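# Hang the shallow basket on the stand's peg

## Task

Put the shallow basket up on the stand's peg, hanging it there by its cord handle; the task counts as done only if all of the balls are still inside the basket at the end.

## Robot and tools

Robot: two arms, left_arm and right_arm, each with a two-finger gripper and a wrist camera. Calibrated root positions in the scene frame: left_arm (-0.049, +0.296, +0.005) m, right_arm (-0.007, -0.370, +0.045) m, each turned very slightly about z. A camera stand is fixed to the floor behind the arms. Loose objects may get a brief push now and then.

Frame: every hand pose, velocity and target is in the scene frame. Its origin sits at table-top height, halfway between the nominal bases. +x points out over the table, +z points up, and left_arm is on the +y side. Image left and right do not match these arm names. The gripper's fingers point along its own +z and open and close along its own y. end_effector_position is the point between the finger pads, about 1 cm short of the tips. Printed poses can be off by a few cm, more at long reach.

The 14-number row, used by both motion tools: every value lies in [-1, 1]. Numbers 1-7 are for left_arm and 8-14 for right_arm, always all 14 even if one arm stays still. Per arm the order is dx, dy, dz, rx, ry, rz, opening. dx, dy, dz are an offset along the scene axes, and rx, ry, rz are a single rotation vector turning the hand about its Hand target point. Scale: 1.0 equals 0.6 m or 180 degrees. These six are offsets, not poses: they count from that arm's Hand target at the start of the action or move, so sending the same offset twice moves the hand twice. Sending six zeros for an arm re-commands its current Hand target. opening is absolute: +1 fully open (0.094 m), -1 closed. A 0 opening is a real command, so repeat the present opening to keep a gripper as it is.

execute_actions(actions, cameras): actions is a list of actions; each action is a list of up to 15 rows, one row per 1/30 s step, and a short list keeps its last row until step 15. Each action lasts 0.5 s. Every row inside one action is measured from that action's start pose, not from the row before. Images come only with an empty actions list or when cameras names them (["all"], a list of names, or [] for none). An empty list also reports the scene number, task and fields other results may skip.

move(target, speed, blend, opening_speed, grip_force, blocking, cameras): drives each gripper in a straight line toward a target row, or through a list of up to 15 rows, all offsets counted from the same starting Hand targets. speed is path top speed in m/s, 0.002 to 2.9, default 0.25; rotation is capped at twice that in rad/s; one value or one per target. blend (m) rounds corners in a list; 0 stops at each point. opening_speed (0.2 or more, scale units per second) ramps the fingers; use it to close gently on something fragile. grip_force is a per-pad force limit, about 10 to 50 N, one value or one per arm; it persists, and lower values close slowly. blocking=false returns after about 0.5 s while the motion continues. Whole move is capped at 10 s. Paths do not avoid obstacles or the other arm. The result ends with a move: line: done (within 10 mm and 2 degrees), off_target, moving, held, or fault, plus limits=paced (pose clipped) or limits=held (steps withheld). Neither done nor off_target means contact or no contact.

wait(seconds 0-10, cameras) lets time pass with commands held; a running move continues. stop(cameras) brakes a running move, needing some distance. zoom_image(camera, region) enlarges part of the newest image from cam_high, cam_low, cam_left_wrist or cam_right_wrist; region is [x0, y0, x1, y1] in pixels from the top-left, at most 504 by 504. Images are 896x504. read_manual(section) only returns licence text. finished_scene(scene) ends scene 1 or 2 for good; the basket must stay hung with every ball inside after the robot lets go.

Reading results: Hand target is the last commanded pose after clipping; the next offsets start there. The gripper often rests a few cm short of it because of friction and weight; that alone does not mean contact. A further call, even all zeros, asks again; if still short, send the gap as an offset. Orientation commands are clipped to 40 degrees from the measured orientation each step, so large turns take several steps. grip_measured shows finger opening on the command scale; it follows the command, so it does not reveal the moment of touch. To release, command an opening clearly above grip_measured. Joint torques include arm weight and carry offsets and noise. Joint velocities may print as within noise. Step readings of end_effector_position appear only for execute_actions. Motor temperatures appear when they change.

Avoid: any arm-to-arm contact, including one gripper closing on the other's fingers, which can end the scene. Do not let the basket or balls fall or be dropped, tip the balls out, or leave anything off the table. Do not strike fixed or heavy things; faster moves and targets far past contact push harder. Keep paths away from an arm's own base (it can flip the shoulder posture). Be careful near a stretched-out arm and when the wrist is near the first joint axis. Avoid strain on the wrist camera cables. Watch heat: MOTOR HOT at 75 °C, at 90 °C that arm folds away and idles, at 100 °C it goes limp; holding loads, reaching far and pushing at unreachable poses heat motors. Thinking time lets the scene run on.

Each tool is called after "Request:" as a command line: name --argument value for each argument, lists and objects as JSON in quotes; but a table of rows of numbers goes row by row, as --pt "numbers of a row", without its own name.

## Session

Request:
execute_actions --actions '[]'

Scene clock: 0.00 s.
left_arm: end_effector_position=(+0.3512, +0.2478, +0.1116) grip_measured=+1.000 end_effector_quat_wxyz=(+0.602, +0.089, +0.792, -0.054) | right_arm: end_effector_position=(+0.4038, -0.4179, +0.1702) grip_measured=+1.000 end_effector_quat_wxyz=(+0.592, +0.124, +0.786, -0.127)
Joint positions: left_arm=[-0.041 1.572 0.362 0.935 0.134 0.061 0.094] | right_arm=[0.067 1.551 0.464 0.793 0.406 0.065 0.094]
Joint velocities: within noise
Joint torques (N m): no reading
Motor temperatures (°C): left_arm=[29 27 33 34 26 25 24] | right_arm=[27 24 37 31 26 24 26]
Heat: left arm: 34 °C; right arm: 37 °C.
Hand target: left_arm +0.3549, +0.2474, +0.1229; +0.616, +0.090, +0.781, -0.054 | right_arm +0.4049, -0.4186, +0.1745; +0.596, +0.126, +0.783, -0.128
Tool commands: left_gripper/opening=+1.0 right_gripper/opening=+1.0

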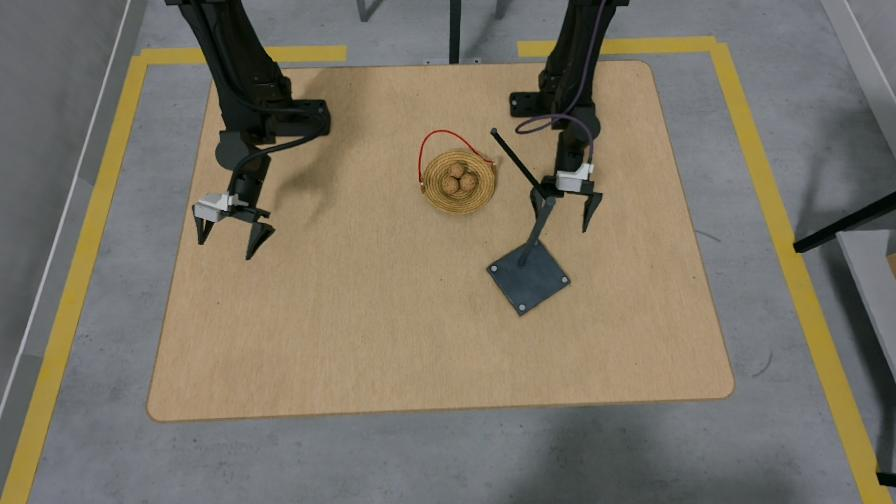

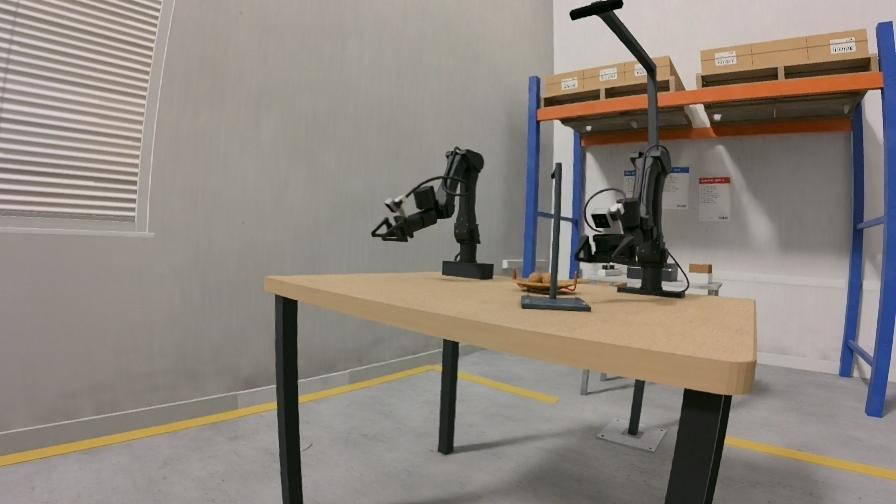

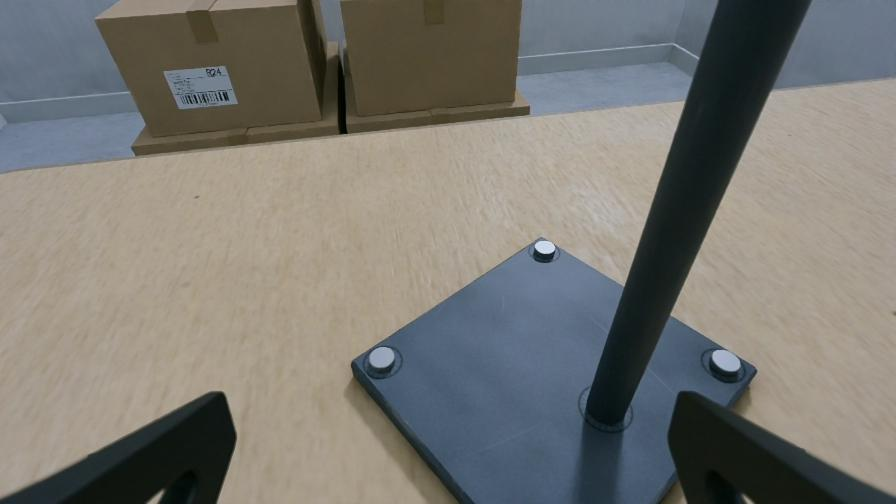

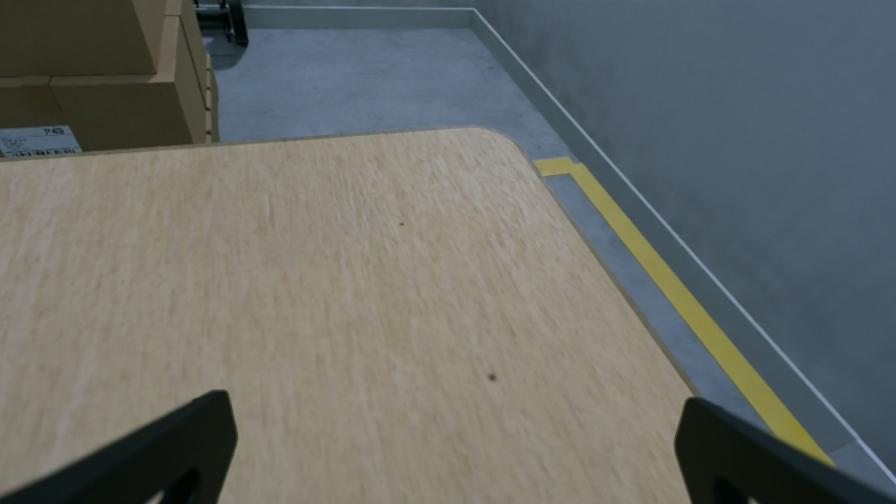

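Request:
zoom_image --camera "cam_high" --region '[390, 100, 590, 320]'

Request:
zoom_image --camera "cam_low" --region '[480, 150, 640, 320]'

Scaled by 2.291 from the camera's 896x504 image, which has a finer 1280x720 frame.

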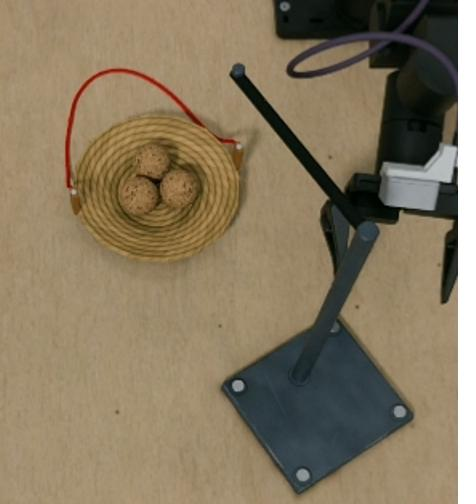

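Scaled by 2.965 from the camera's 896x504 image, which has a finer 1280x720 frame.

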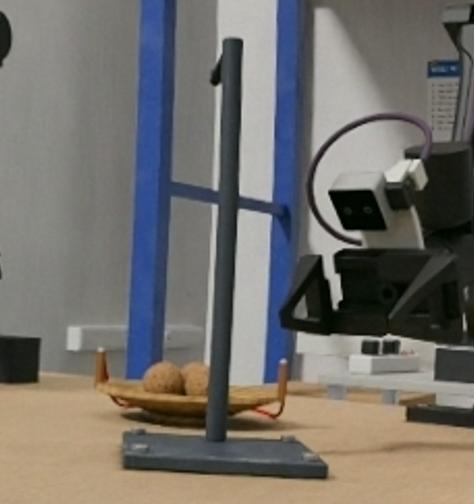

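Request:
move --pt "-0.25 0 0.13 0 0 0 1 0 0 0 0 0 0 1" --pt "-0.49 -0.38 0.15 0.293 0.331 -0.28 0 0 0 0 0 0 0 1" --blend '[0.04,0]' --cameras '["cam_high","cam_left_wrist"]'

Scene clock: 60.67 s.
left_arm: end_effector_position=(+0.0619, +0.0252, +0.2056) grip_measured=+0.002 end_effector_quat_wxyz=(+0.021, +0.589, +0.807, -0.008) | right_arm: end_effector_position=(+0.4038, -0.4179, +0.1702) grip_measured=+1.000 end_effector_quat_wxyz=(+0.592, +0.124, +0.786, -0.127)
Joint positions: left_arm=[-1.169 1.645 1.683 -1.565 -0.008 0.072 0.047] | right_arm=[0.067 1.551 0.464 0.793 0.406 0.065 0.094]
Joint torques (N m): left_arm=[-0.62 -6.27 9.54 0.19 0.05 0.03] | right_arm=[-0.03 -5.24 4.57 1.63 0.13 -0.03]
Heat: left arm: 38 °C; right arm: 37 °C.
Hand target: left_arm +0.0609, +0.0194, +0.2130; -0.001, +0.595, +0.804, +0.001 | right_arm +0.4049, -0.4186, +0.1745; +0.596, +0.126, +0.783, -0.128
Off the commanded pose: left_arm 0.009 m, 3 deg | right_arm 0.005 m, 1 deg.
joint sent to its limit (left arm) — joint 4 (wrist pitch), lower limit. The joint targets are off in orientation, not in position.
move: off_target (left_arm); target 2's new opening was sent with left_arm's hand 0.009 m and 3 deg from that target
Images, in order (width x height): cam_high 896x504, cam_left_wrist 896x504.

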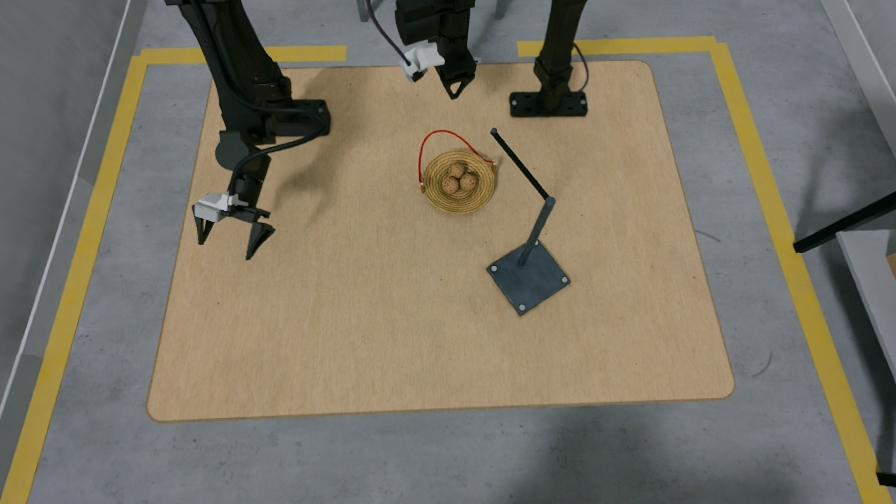

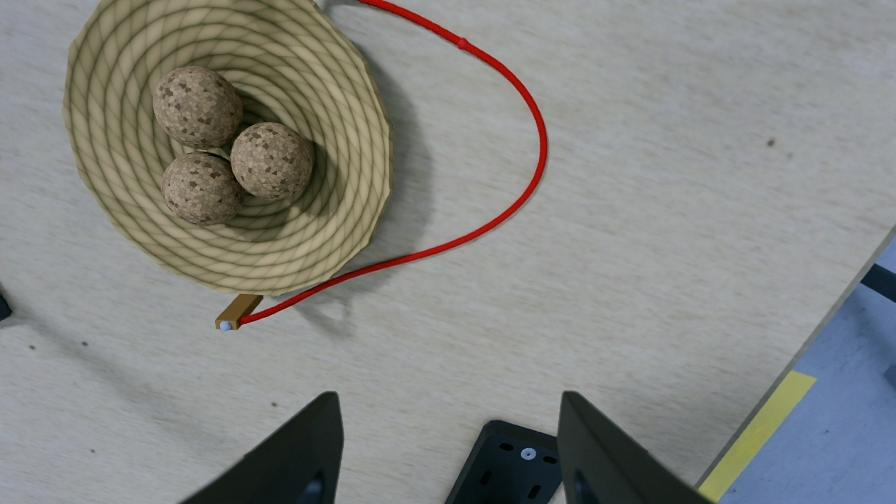

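Request:
move --target '[-0.067,-0.082,-0.238,0,0,0,0,0,0,0,0,0,0,1]' --cameras '["cam_left_wrist"]'

Scene clock: 82.13 s.
left_arm: end_effector_position=(+0.0217, -0.0248, +0.0704) grip_measured=+0.002 end_effector_quat_wxyz=(-0.007, +0.596, +0.803, +0.008) | right_arm: end_effector_position=(+0.4038, -0.4179, +0.1702) grip_measured=+1.000 end_effector_quat_wxyz=(+0.592, +0.124, +0.786, -0.127)
Joint positions: left_arm=[-1.336 1.833 1.364 -1.123 -0.002 -0.081 0.047] | right_arm=[0.067 1.551 0.464 0.793 0.406 0.065 0.094]
Joint torques (N m): left_arm=[-0.55 -8.5 6.3 0.34 -0.02 -0.09] | right_arm=[0.01 -5.26 4.55 1.61 0.13 -0.03]
Heat: left arm: 35 °C; right arm: 37 °C.
Hand target: left_arm +0.0207, -0.0297, +0.0701; -0.001, +0.595, +0.804, +0.001 | right_arm +0.4049, -0.4186, +0.1745; +0.596, +0.126, +0.783, -0.128
Off the commanded pose: left_arm 0.005 m, 1 deg | right_arm 0.005 m, 1 deg.
move: done
Images, in order (width x height): cam_left_wrist 896x504.

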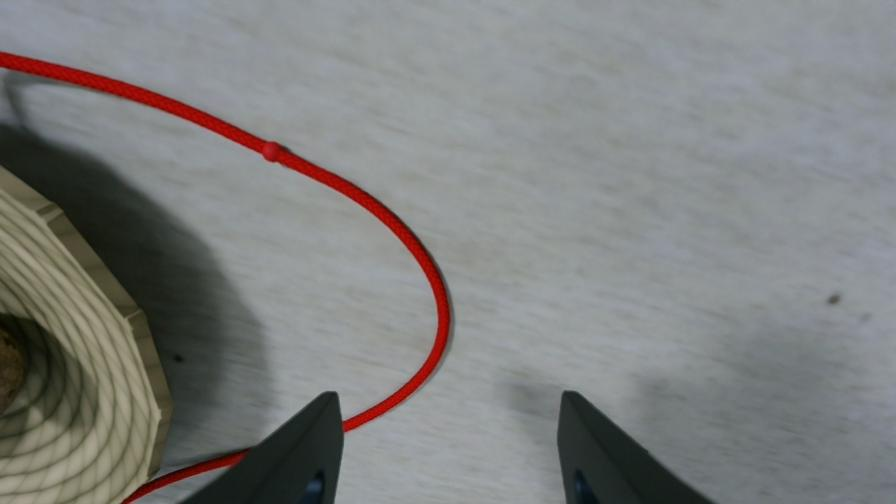

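Request:
move --target '[0,0,-0.0968,0,0,0,0,0,0,0,0,0,0,1]' --speed 0.1 --cameras '["cam_left_wrist"]'

Scene clock: 93.60 s.
left_arm: end_effector_position=(+0.0220, -0.0263, +0.0151) grip_measured=+0.002 end_effector_quat_wxyz=(-0.004, +0.596, +0.803, +0.005) | right_arm: end_effector_position=(+0.4038, -0.4179, +0.1702) grip_measured=+1.000 end_effector_quat_wxyz=(+0.592, +0.124, +0.786, -0.127)
Joint positions: left_arm=[-1.336 1.9 1.219 -0.903 -0.002 -0.081 0.047] | right_arm=[0.067 1.551 0.464 0.793 0.406 0.065 0.094]
Joint torques (N m): left_arm=[-0.54 -8.16 5.68 0.36 -0.01 -0.07] | right_arm=[-0.05 -5.27 4.51 1.62 0.13 -0.02]
Heat: left arm: 34 °C; right arm: 37 °C.
Hand target: left_arm +0.0207, -0.0298, +0.0120; -0.001, +0.595, +0.804, +0.001 | right_arm +0.4049, -0.4186, +0.1745; +0.596, +0.126, +0.783, -0.128
Off the commanded pose: left_arm 0.005 m, 1 deg | right_arm 0.005 m, 1 deg.
move: done
Images, in order (width x height): cam_left_wrist 896x504.

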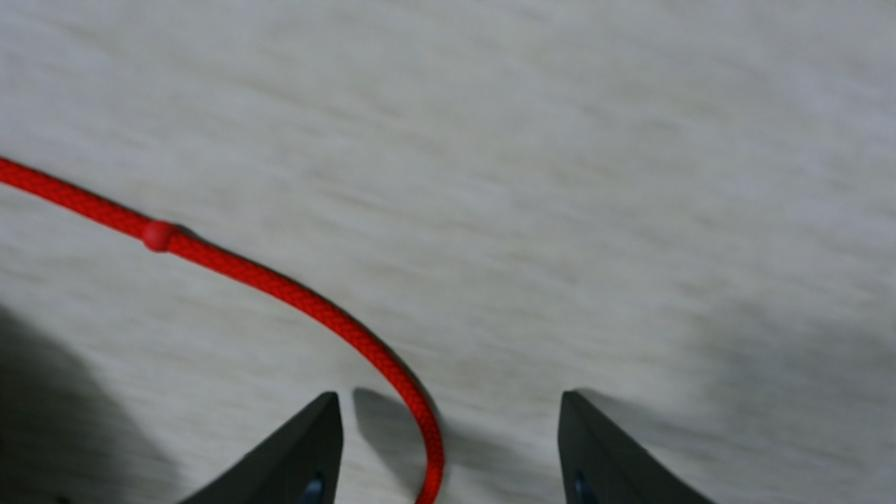

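Request:
move --pt "0 0 -0.008 0 0 0 0 0 0 0 0 0 0 1" --pt "0 0 -0.008 0 0 0 -1 0 0 0 0 0 0 1" --opening_speed 1 --speed 0.05 --cameras '["cam_left_wrist"]'

Scene clock: 97.43 s.
left_arm: end_effector_position=(+0.0224, -0.0281, +0.0133) grip_measured=-0.988 end_effector_quat_wxyz=(+0.000, +0.595, +0.803, +0.001) | right_arm: end_effector_position=(+0.4038, -0.4179, +0.1702) grip_measured=+1.000 end_effector_quat_wxyz=(+0.592, +0.124, +0.786, -0.127)
Joint positions: left_arm=[-1.336 1.9 1.212 -0.884 -0.002 -0.082 0.001] | right_arm=[0.067 1.551 0.464 0.793 0.406 0.065 0.094]
Joint torques (N m): left_arm=[-0.57 -7.56 5.42 0.39 -0.02 -0.08] | right_arm=[-0.03 -5.27 4.52 1.61 0.13 -0.02]
Heat: left arm: 34 °C; right arm: 37 °C.
Hand target: left_arm +0.0207, -0.0298, +0.0072; -0.001, +0.595, +0.804, +0.001 | right_arm +0.4049, -0.4186, +0.1745; +0.596, +0.126, +0.783, -0.128
Off the commanded pose: left_arm 0.007 m, 0 deg | right_arm 0.005 m, 1 deg.
move: done
Images, in order (width x height): cam_left_wrist 896x504.

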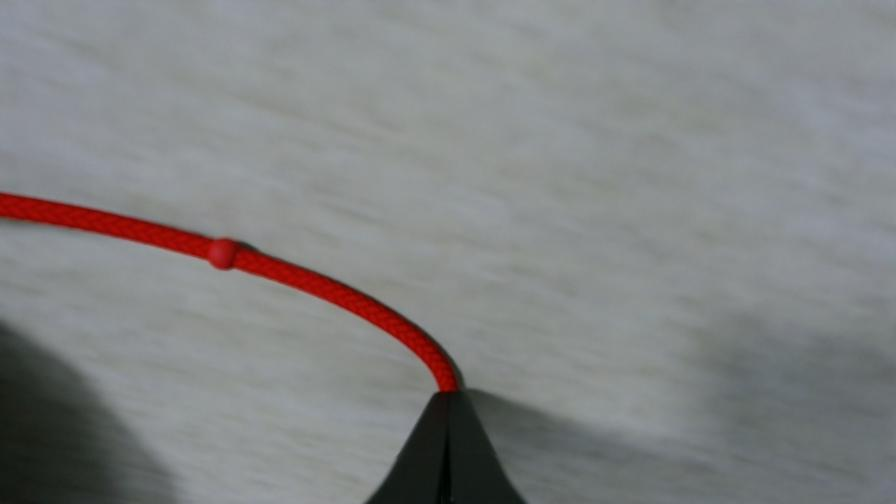

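Request:
move --pt "0.066 0.033 0.155 0 0 0 -1 0 0 0 0 0 0 1" --pt "0.199 0.075 0.263 0 0 0 -1 0 0 0 0 0 0 1" --pt "0.282 0.096 0.305 0 0 0 -1 0 0 0 0 0 0 1" --blend '[0.02,0.02,0]' --speed 0.08 --cameras '["all"]'

Scene clock: 106.63 s.
left_arm: end_effector_position=(+0.1860, +0.0310, +0.1861) grip_measured=-0.988 end_effector_quat_wxyz=(+0.010, +0.592, +0.806, -0.001) | right_arm: end_effector_position=(+0.4038, -0.4179, +0.1702) grip_measured=+1.000 end_effector_quat_wxyz=(+0.592, +0.124, +0.786, -0.127)
Joint positions: left_arm=[-0.828 1.9 1.914 -1.564 -0.002 0.42 0.001] | right_arm=[0.067 1.551 0.464 0.793 0.406 0.065 0.094]
Joint torques (N m): left_arm=[0.13 -8.09 9.37 0.16 -0.02 0.04] | right_arm=[-0.01 -5.2 4.55 1.6 0.14 -0.04]
Heat: left arm: 34 °C; right arm: 37 °C.
Hand target: left_arm +0.1899, +0.0278, +0.1902; -0.001, +0.595, +0.804, +0.001 | right_arm +0.4049, -0.4186, +0.1745; +0.596, +0.126, +0.783, -0.128
Off the commanded pose: left_arm 0.007 m, 1 deg | right_arm 0.005 m, 1 deg.
joint sent to its limit (left arm) — joint 4 (wrist pitch), lower limit. The joint targets still meet the commanded pose.
move: done

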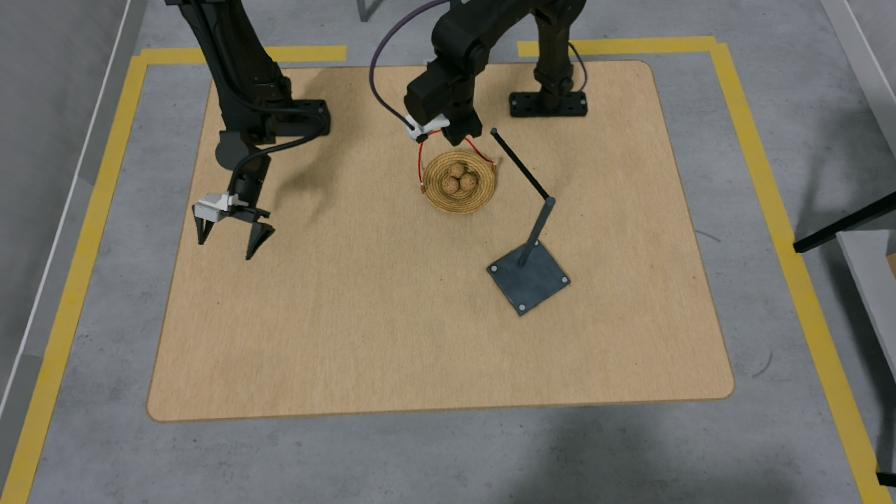

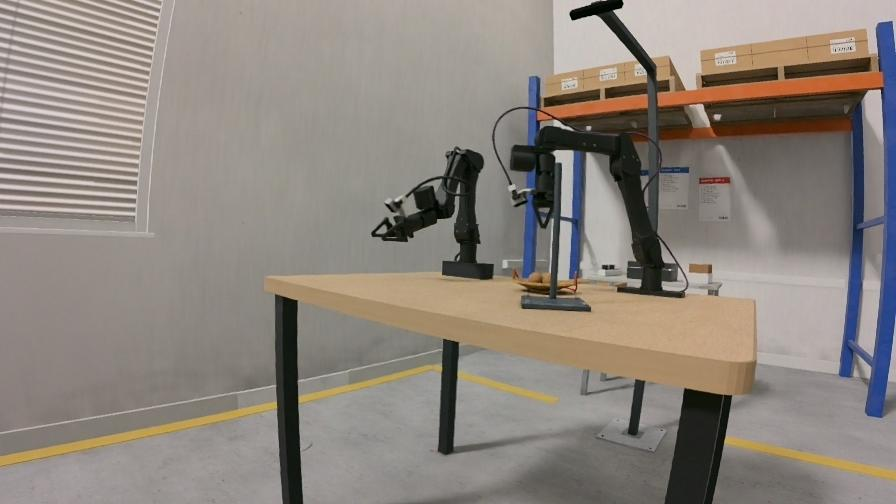

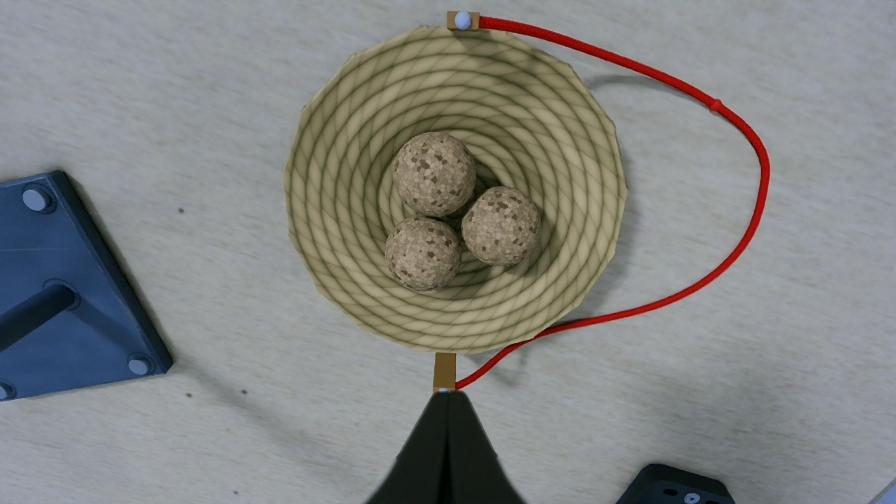

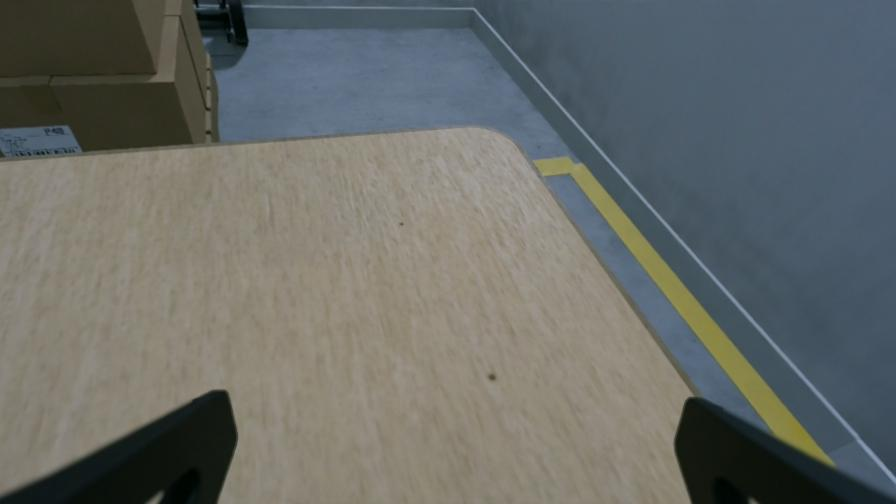

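Request:
move --target '[-0.347,-0.122,-0.2,0,0,0,0,0,0,0,0,0,0,1]' --cameras '["cam_left_wrist"]'

Scene clock: 119.63 s.
left_arm: end_effector_position=(-0.0209, -0.0428, +0.0739) grip_measured=-0.002 end_effector_quat_wxyz=(-0.006, +0.599, +0.801, +0.001) | right_arm: end_effector_position=(+0.4038, -0.4179, +0.1702) grip_measured=+1.000 end_effector_quat_wxyz=(+0.592, +0.124, +0.786, -0.127)
Joint positions: left_arm=[-1.465 1.861 1.415 -1.133 0.007 -0.201 0.047] | right_arm=[0.067 1.551 0.464 0.793 0.406 0.065 0.094]
Joint torques (N m): left_arm=[0.23 -8.25 5.94 0.38 -0.09 -0.09] | right_arm=[-0.05 -5.27 4.53 1.61 0.14 -0.02]
Heat: left arm: 35 °C; right arm: 37 °C.
Hand target: left_arm -0.0182, -0.0454, +0.0703; -0.001, +0.595, +0.804, +0.001 | right_arm +0.4049, -0.4186, +0.1745; +0.596, +0.126, +0.783, -0.128
Off the commanded pose: left_arm 0.005 m, 1 deg | right_arm 0.005 m, 1 deg.
move: done
Images, in order (width x height): cam_left_wrist 896x504.

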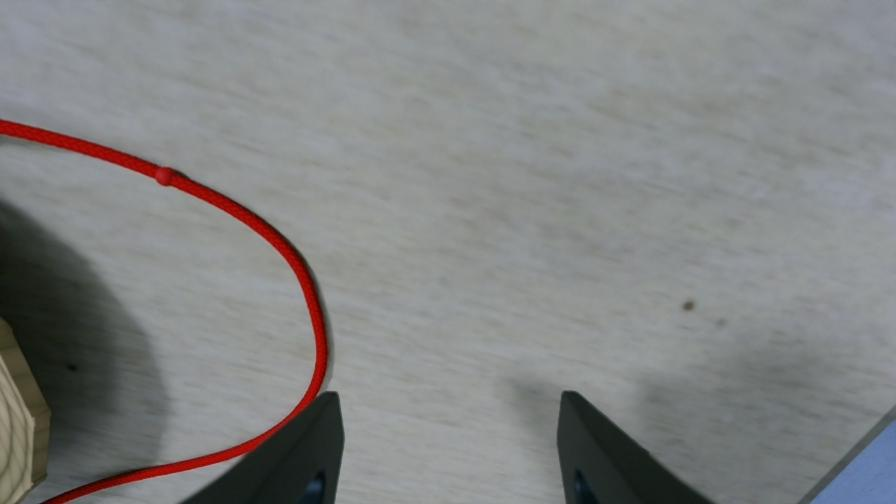

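Request:
move --pt "0.062 0.038 -0.09 0 0 0 0 0 0 0 0 0 0 1" --pt "0.062 0.038 -0.115 0 0 0 0 0 0 0 0 0 0 1" --speed '[0.15,0.03]' --cameras '["cam_left_wrist"]'

Scene clock: 127.57 s.
left_arm: end_effector_position=(+0.0165, -0.0197, +0.0099) grip_measured=-0.002 end_effector_quat_wxyz=(-0.006, +0.593, +0.805, +0.002) | right_arm: end_effector_position=(+0.4038, -0.4179, +0.1702) grip_measured=+1.000 end_effector_quat_wxyz=(+0.592, +0.124, +0.786, -0.127)
Joint positions: left_arm=[-1.345 1.882 1.172 -0.873 0.004 -0.095 0.047] | right_arm=[0.067 1.551 0.464 0.793 0.406 0.065 0.094]
Joint torques (N m): left_arm=[0.16 -7.15 4.64 0.58 -0.07 0.05] | right_arm=[-0.01 -5.22 4.46 1.63 0.13 -0.04]
Heat: left arm: 35 °C; right arm: 37 °C.
Hand target: left_arm +0.0189, -0.0225, +0.0012; -0.001, +0.595, +0.804, +0.001 | right_arm +0.4049, -0.4186, +0.1745; +0.596, +0.126, +0.783, -0.128
Off the commanded pose: left_arm 0.009 m, 1 deg | right_arm 0.005 m, 1 deg.
move: done
Images, in order (width x height): cam_left_wrist 896x504.

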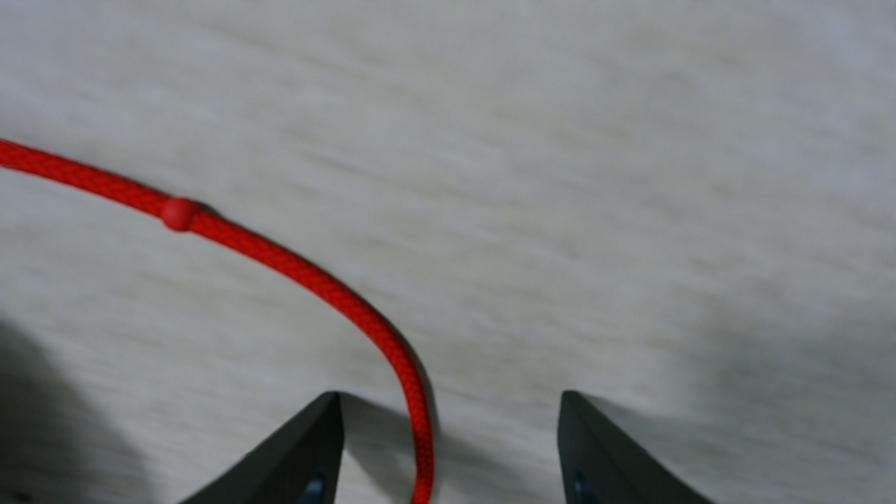

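Request:
move --pt "0 0 -0.012 0 0 0 0 0 0 0 0 0 0 1" --pt "0 0 -0.012 0 0 0 -1 0 0 0 0 0 0 1" --opening_speed 0.7 --speed 0.03 --cameras '["cam_left_wrist"]'

Scene clock: 132.63 s.
left_arm: end_effector_position=(+0.0173, -0.0258, +0.0091) grip_measured=-0.952 end_effector_quat_wxyz=(+0.003, +0.594, +0.804, -0.007) | right_arm: end_effector_position=(+0.4038, -0.4179, +0.1702) grip_measured=+1.000 end_effector_quat_wxyz=(+0.592, +0.124, +0.786, -0.127)
Joint positions: left_arm=[-1.345 1.882 1.169 -0.844 0.007 -0.093 0.002] | right_arm=[0.067 1.551 0.464 0.793 0.406 0.065 0.094]
Joint torques (N m): left_arm=[0.16 -6.17 3.6 0.6 -0.09 0.02] | right_arm=[-0.02 -5.24 4.52 1.61 0.14 -0.03]
Heat: left arm: 34 °C; right arm: 37 °C.
Hand target: left_arm +0.0188, -0.0225, -0.0060; -0.001, +0.595, +0.804, +0.001 | right_arm +0.4049, -0.4186, +0.1745; +0.596, +0.126, +0.783, -0.128
Off the commanded pose: left_arm 0.015 m, 1 deg | right_arm 0.005 m, 1 deg.
move: off_target (left_arm); target 2's new opening was sent with left_arm's hand 0.016 m and 1 deg from that target
Images, in order (width x height): cam_left_wrist 896x504.

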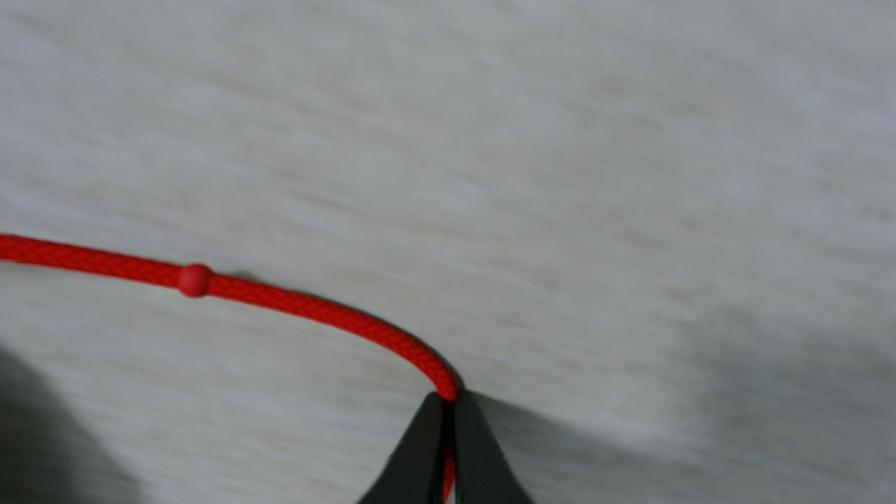

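Request:
move --pt "0 0 0.03 0 0 0 -1 0 0 0 0 0 0 1" --pt "0.07 0.02 0.175 0 0 0 -1 0 0 0 0 0 0 1" --blend '[0.01,0]' --speed 0.08 --cameras '["cam_left_wrist"]'

Scene clock: 137.17 s.
left_arm: end_effector_position=(+0.0553, -0.0028, +0.0799) grip_measured=-0.956 end_effector_quat_wxyz=(-0.028, +0.593, +0.804, +0.016) | right_arm: end_effector_position=(+0.4038, -0.4179, +0.1702) grip_measured=+1.000 end_effector_quat_wxyz=(+0.592, +0.124, +0.786, -0.127)
Joint positions: left_arm=[-1.214 1.822 1.386 -1.199 0.004 0.037 0.002] | right_arm=[0.067 1.551 0.464 0.793 0.406 0.065 0.094]
Joint torques (N m): left_arm=[0.36 -11.58 9.33 0.02 -0.07 0.03] | right_arm=[-0.01 -5.23 4.53 1.61 0.13 -0.04]
Heat: left arm: 34 °C; right arm: 37 °C.
Hand target: left_arm +0.0609, -0.0105, +0.0990; -0.001, +0.595, +0.804, +0.001 | right_arm +0.4049, -0.4186, +0.1745; +0.596, +0.126, +0.783, -0.128
Off the commanded pose: left_arm 0.021 m, 4 deg | right_arm 0.005 m, 1 deg.
move: off_target (left_arm); blend cut to 0.0087 m at target 1
Images, in order (width x height): cam_left_wrist 896x504.

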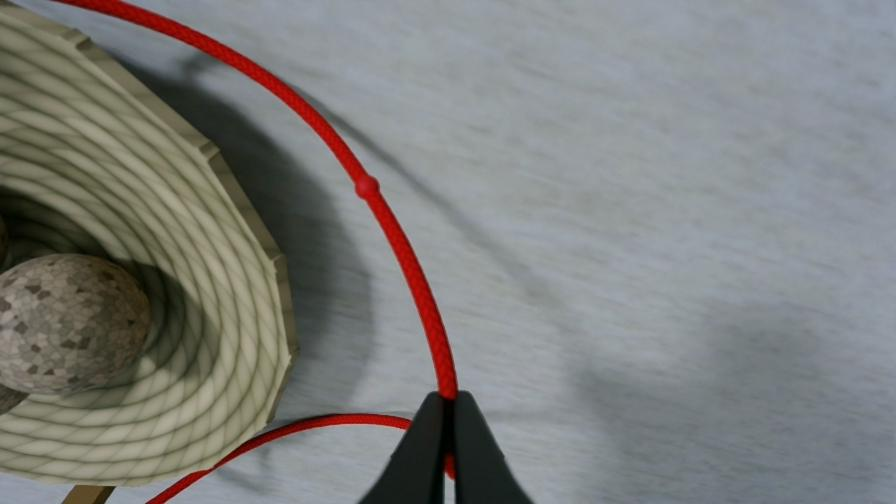

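Request:
move --pt "0.132 0.051 0.11 0 0 0 -1 0 0 0 0 0 0 1" --pt "0.215 0.076 0.16 0 0 0 -1 0 0 0 0 0 0 1" --blend '[0.02,0]' --speed 0.08 --cameras '["all"]'

Request:
zoom_image --camera "cam_low" --region '[480, 150, 640, 320]'

Scene clock: 143.20 s.
left_arm: end_effector_position=(+0.1857, +0.0378, +0.1898) grip_measured=-0.956 end_effector_quat_wxyz=(+0.013, +0.593, +0.805, -0.002) | right_arm: end_effector_position=(+0.4038, -0.4179, +0.1702) grip_measured=+1.000 end_effector_quat_wxyz=(+0.592, +0.124, +0.786, -0.127)
Joint positions: left_arm=[-0.815 1.874 1.894 -1.564 -0.001 0.433 0.002] | right_arm=[0.067 1.551 0.464 0.793 0.406 0.065 0.094]
Joint torques (N m): left_arm=[0.23 -8.05 9.43 0.14 -0.04 0.04] | right_arm=[0.01 -5.23 4.55 1.61 0.13 -0.05]
Heat: left arm: 35 °C; right arm: 37 °C.
Hand target: left_arm +0.1899, +0.0351, +0.1950; -0.001, +0.595, +0.804, +0.001 | right_arm +0.4049, -0.4186, +0.1745; +0.596, +0.126, +0.783, -0.128
Off the commanded pose: left_arm 0.007 m, 2 deg | right_arm 0.005 m, 1 deg.
joint sent to its limit (left arm) — joint 4 (wrist pitch), lower limit. The joint targets are off in orientation, not in position.
move: done

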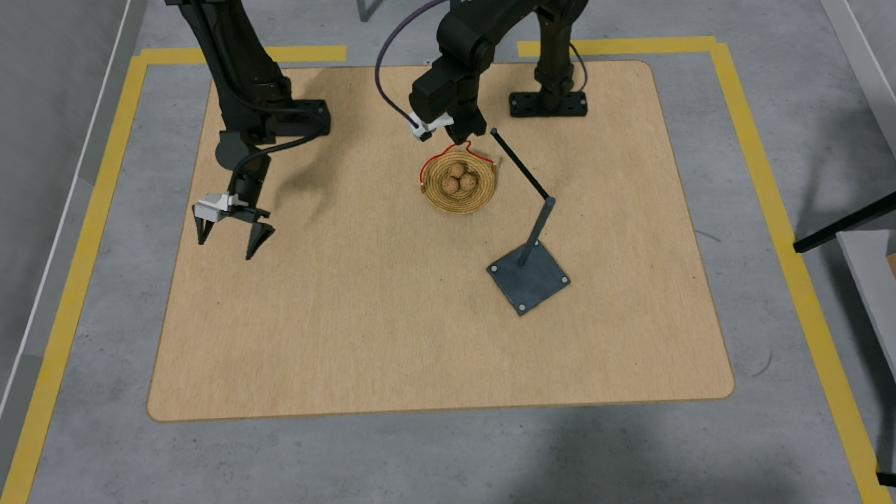

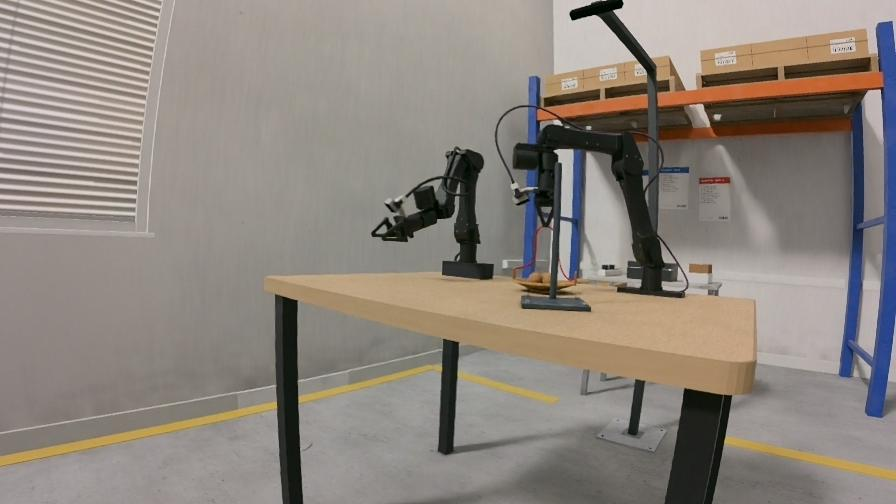

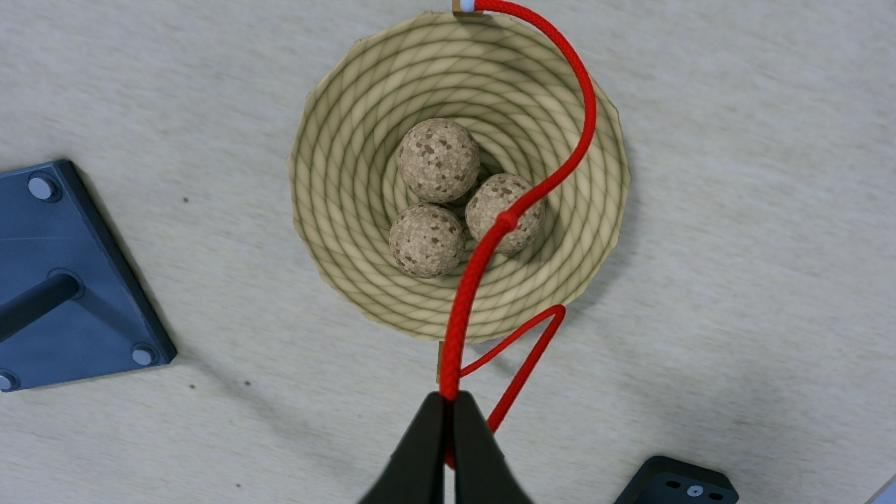

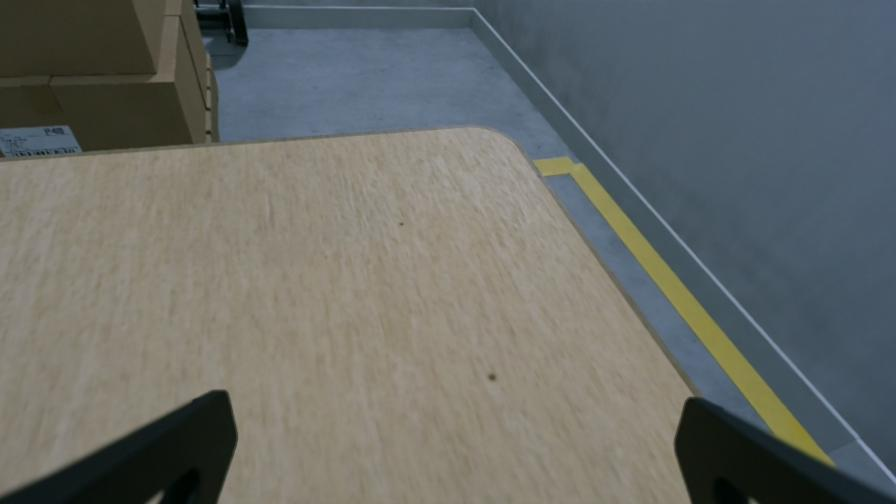

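Scaled by 2.965 from the camera's 896x504 image, which has a finer 1280x720 frame.

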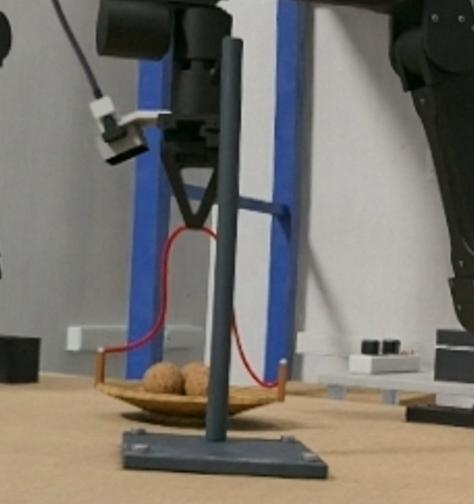

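Request:
move --target '[-0.005,0,0.085,0,0,0,-1,0,0,0,0,0,0,1]' --speed 0.06 --cameras '["all"]'

Request:
zoom_image --camera "cam_low" --region '[480, 150, 640, 320]'

Request:
zoom_image --camera "cam_high" --region '[390, 60, 590, 280]'

Scene clock: 157.40 s.
left_arm: end_effector_position=(+0.1877, +0.0356, +0.2258) grip_measured=-0.956 end_effector_quat_wxyz=(+0.071, +0.591, +0.803, -0.014) | right_arm: end_effector_position=(+0.4038, -0.4179, +0.1702) grip_measured=+1.000 end_effector_quat_wxyz=(+0.592, +0.124, +0.786, -0.127)
Joint positions: left_arm=[-0.815 1.807 1.948 -1.566 -0.001 0.434 0.002] | right_arm=[0.067 1.551 0.464 0.793 0.406 0.065 0.094]
Joint torques (N m): left_arm=[-0.39 -11.1 9.24 0.38 -0.03 -0.01] | right_arm=[0.01 -5.2 4.52 1.61 0.14 -0.02]
Heat: left arm: 35 °C; right arm: 37 °C.
Hand target: left_arm +0.1869, +0.0351, +0.2461; -0.001, +0.595, +0.804, +0.001 | right_arm +0.4049, -0.4186, +0.1745; +0.596, +0.126, +0.783, -0.128
Off the commanded pose: left_arm 0.020 m, 8 deg | right_arm 0.005 m, 1 deg.
joint sent to its limit (left arm) — joint 4 (wrist pitch), lower limit. The joint targets are off in orientation, not in position.
move: off_target (left_arm)

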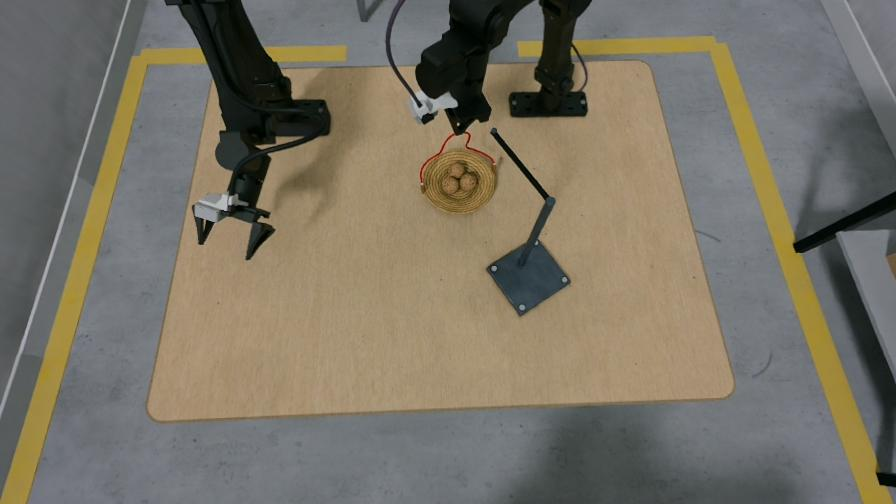

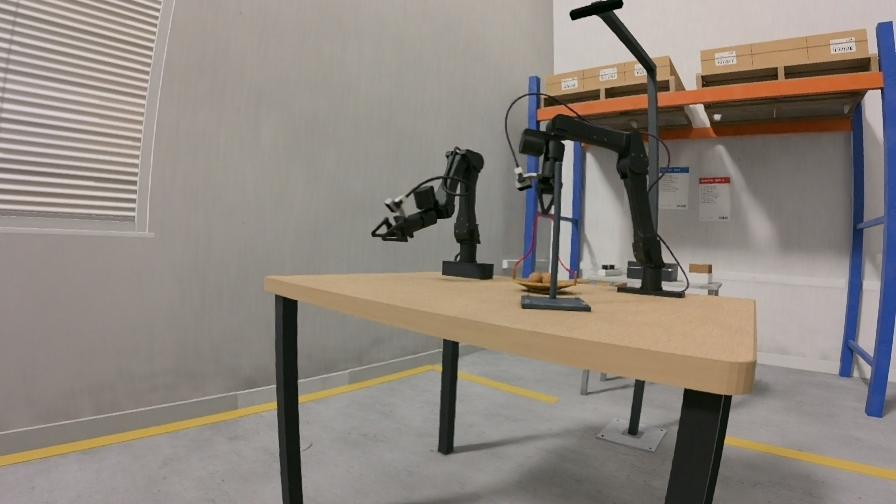

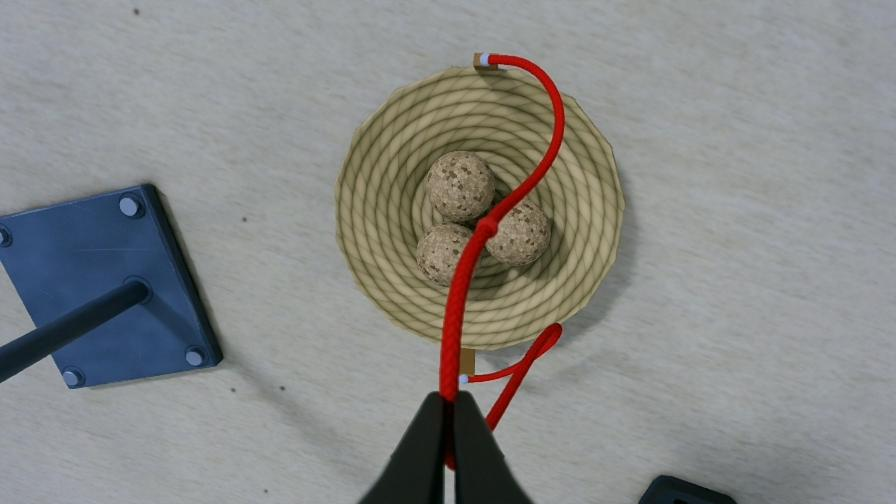

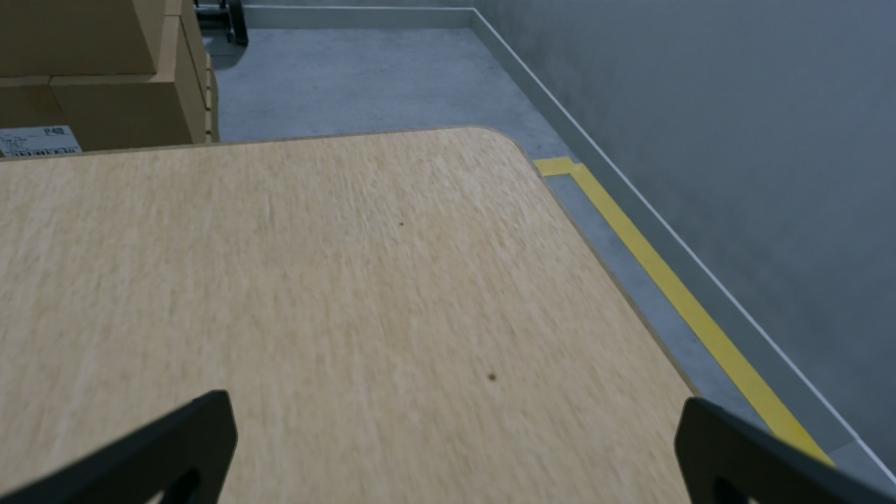

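Scaled by 2.965 from the camera's 896x504 image, which has a finer 1280x720 frame.

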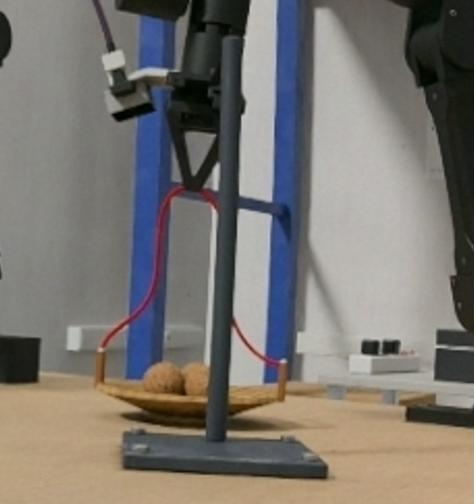

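Scaled by 2.291 from the camera's 896x504 image, which has a finer 1280x720 frame.

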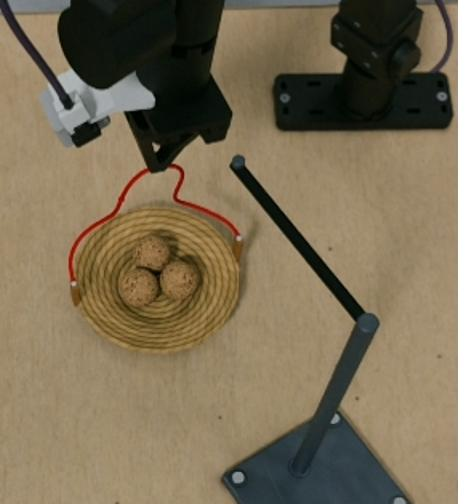

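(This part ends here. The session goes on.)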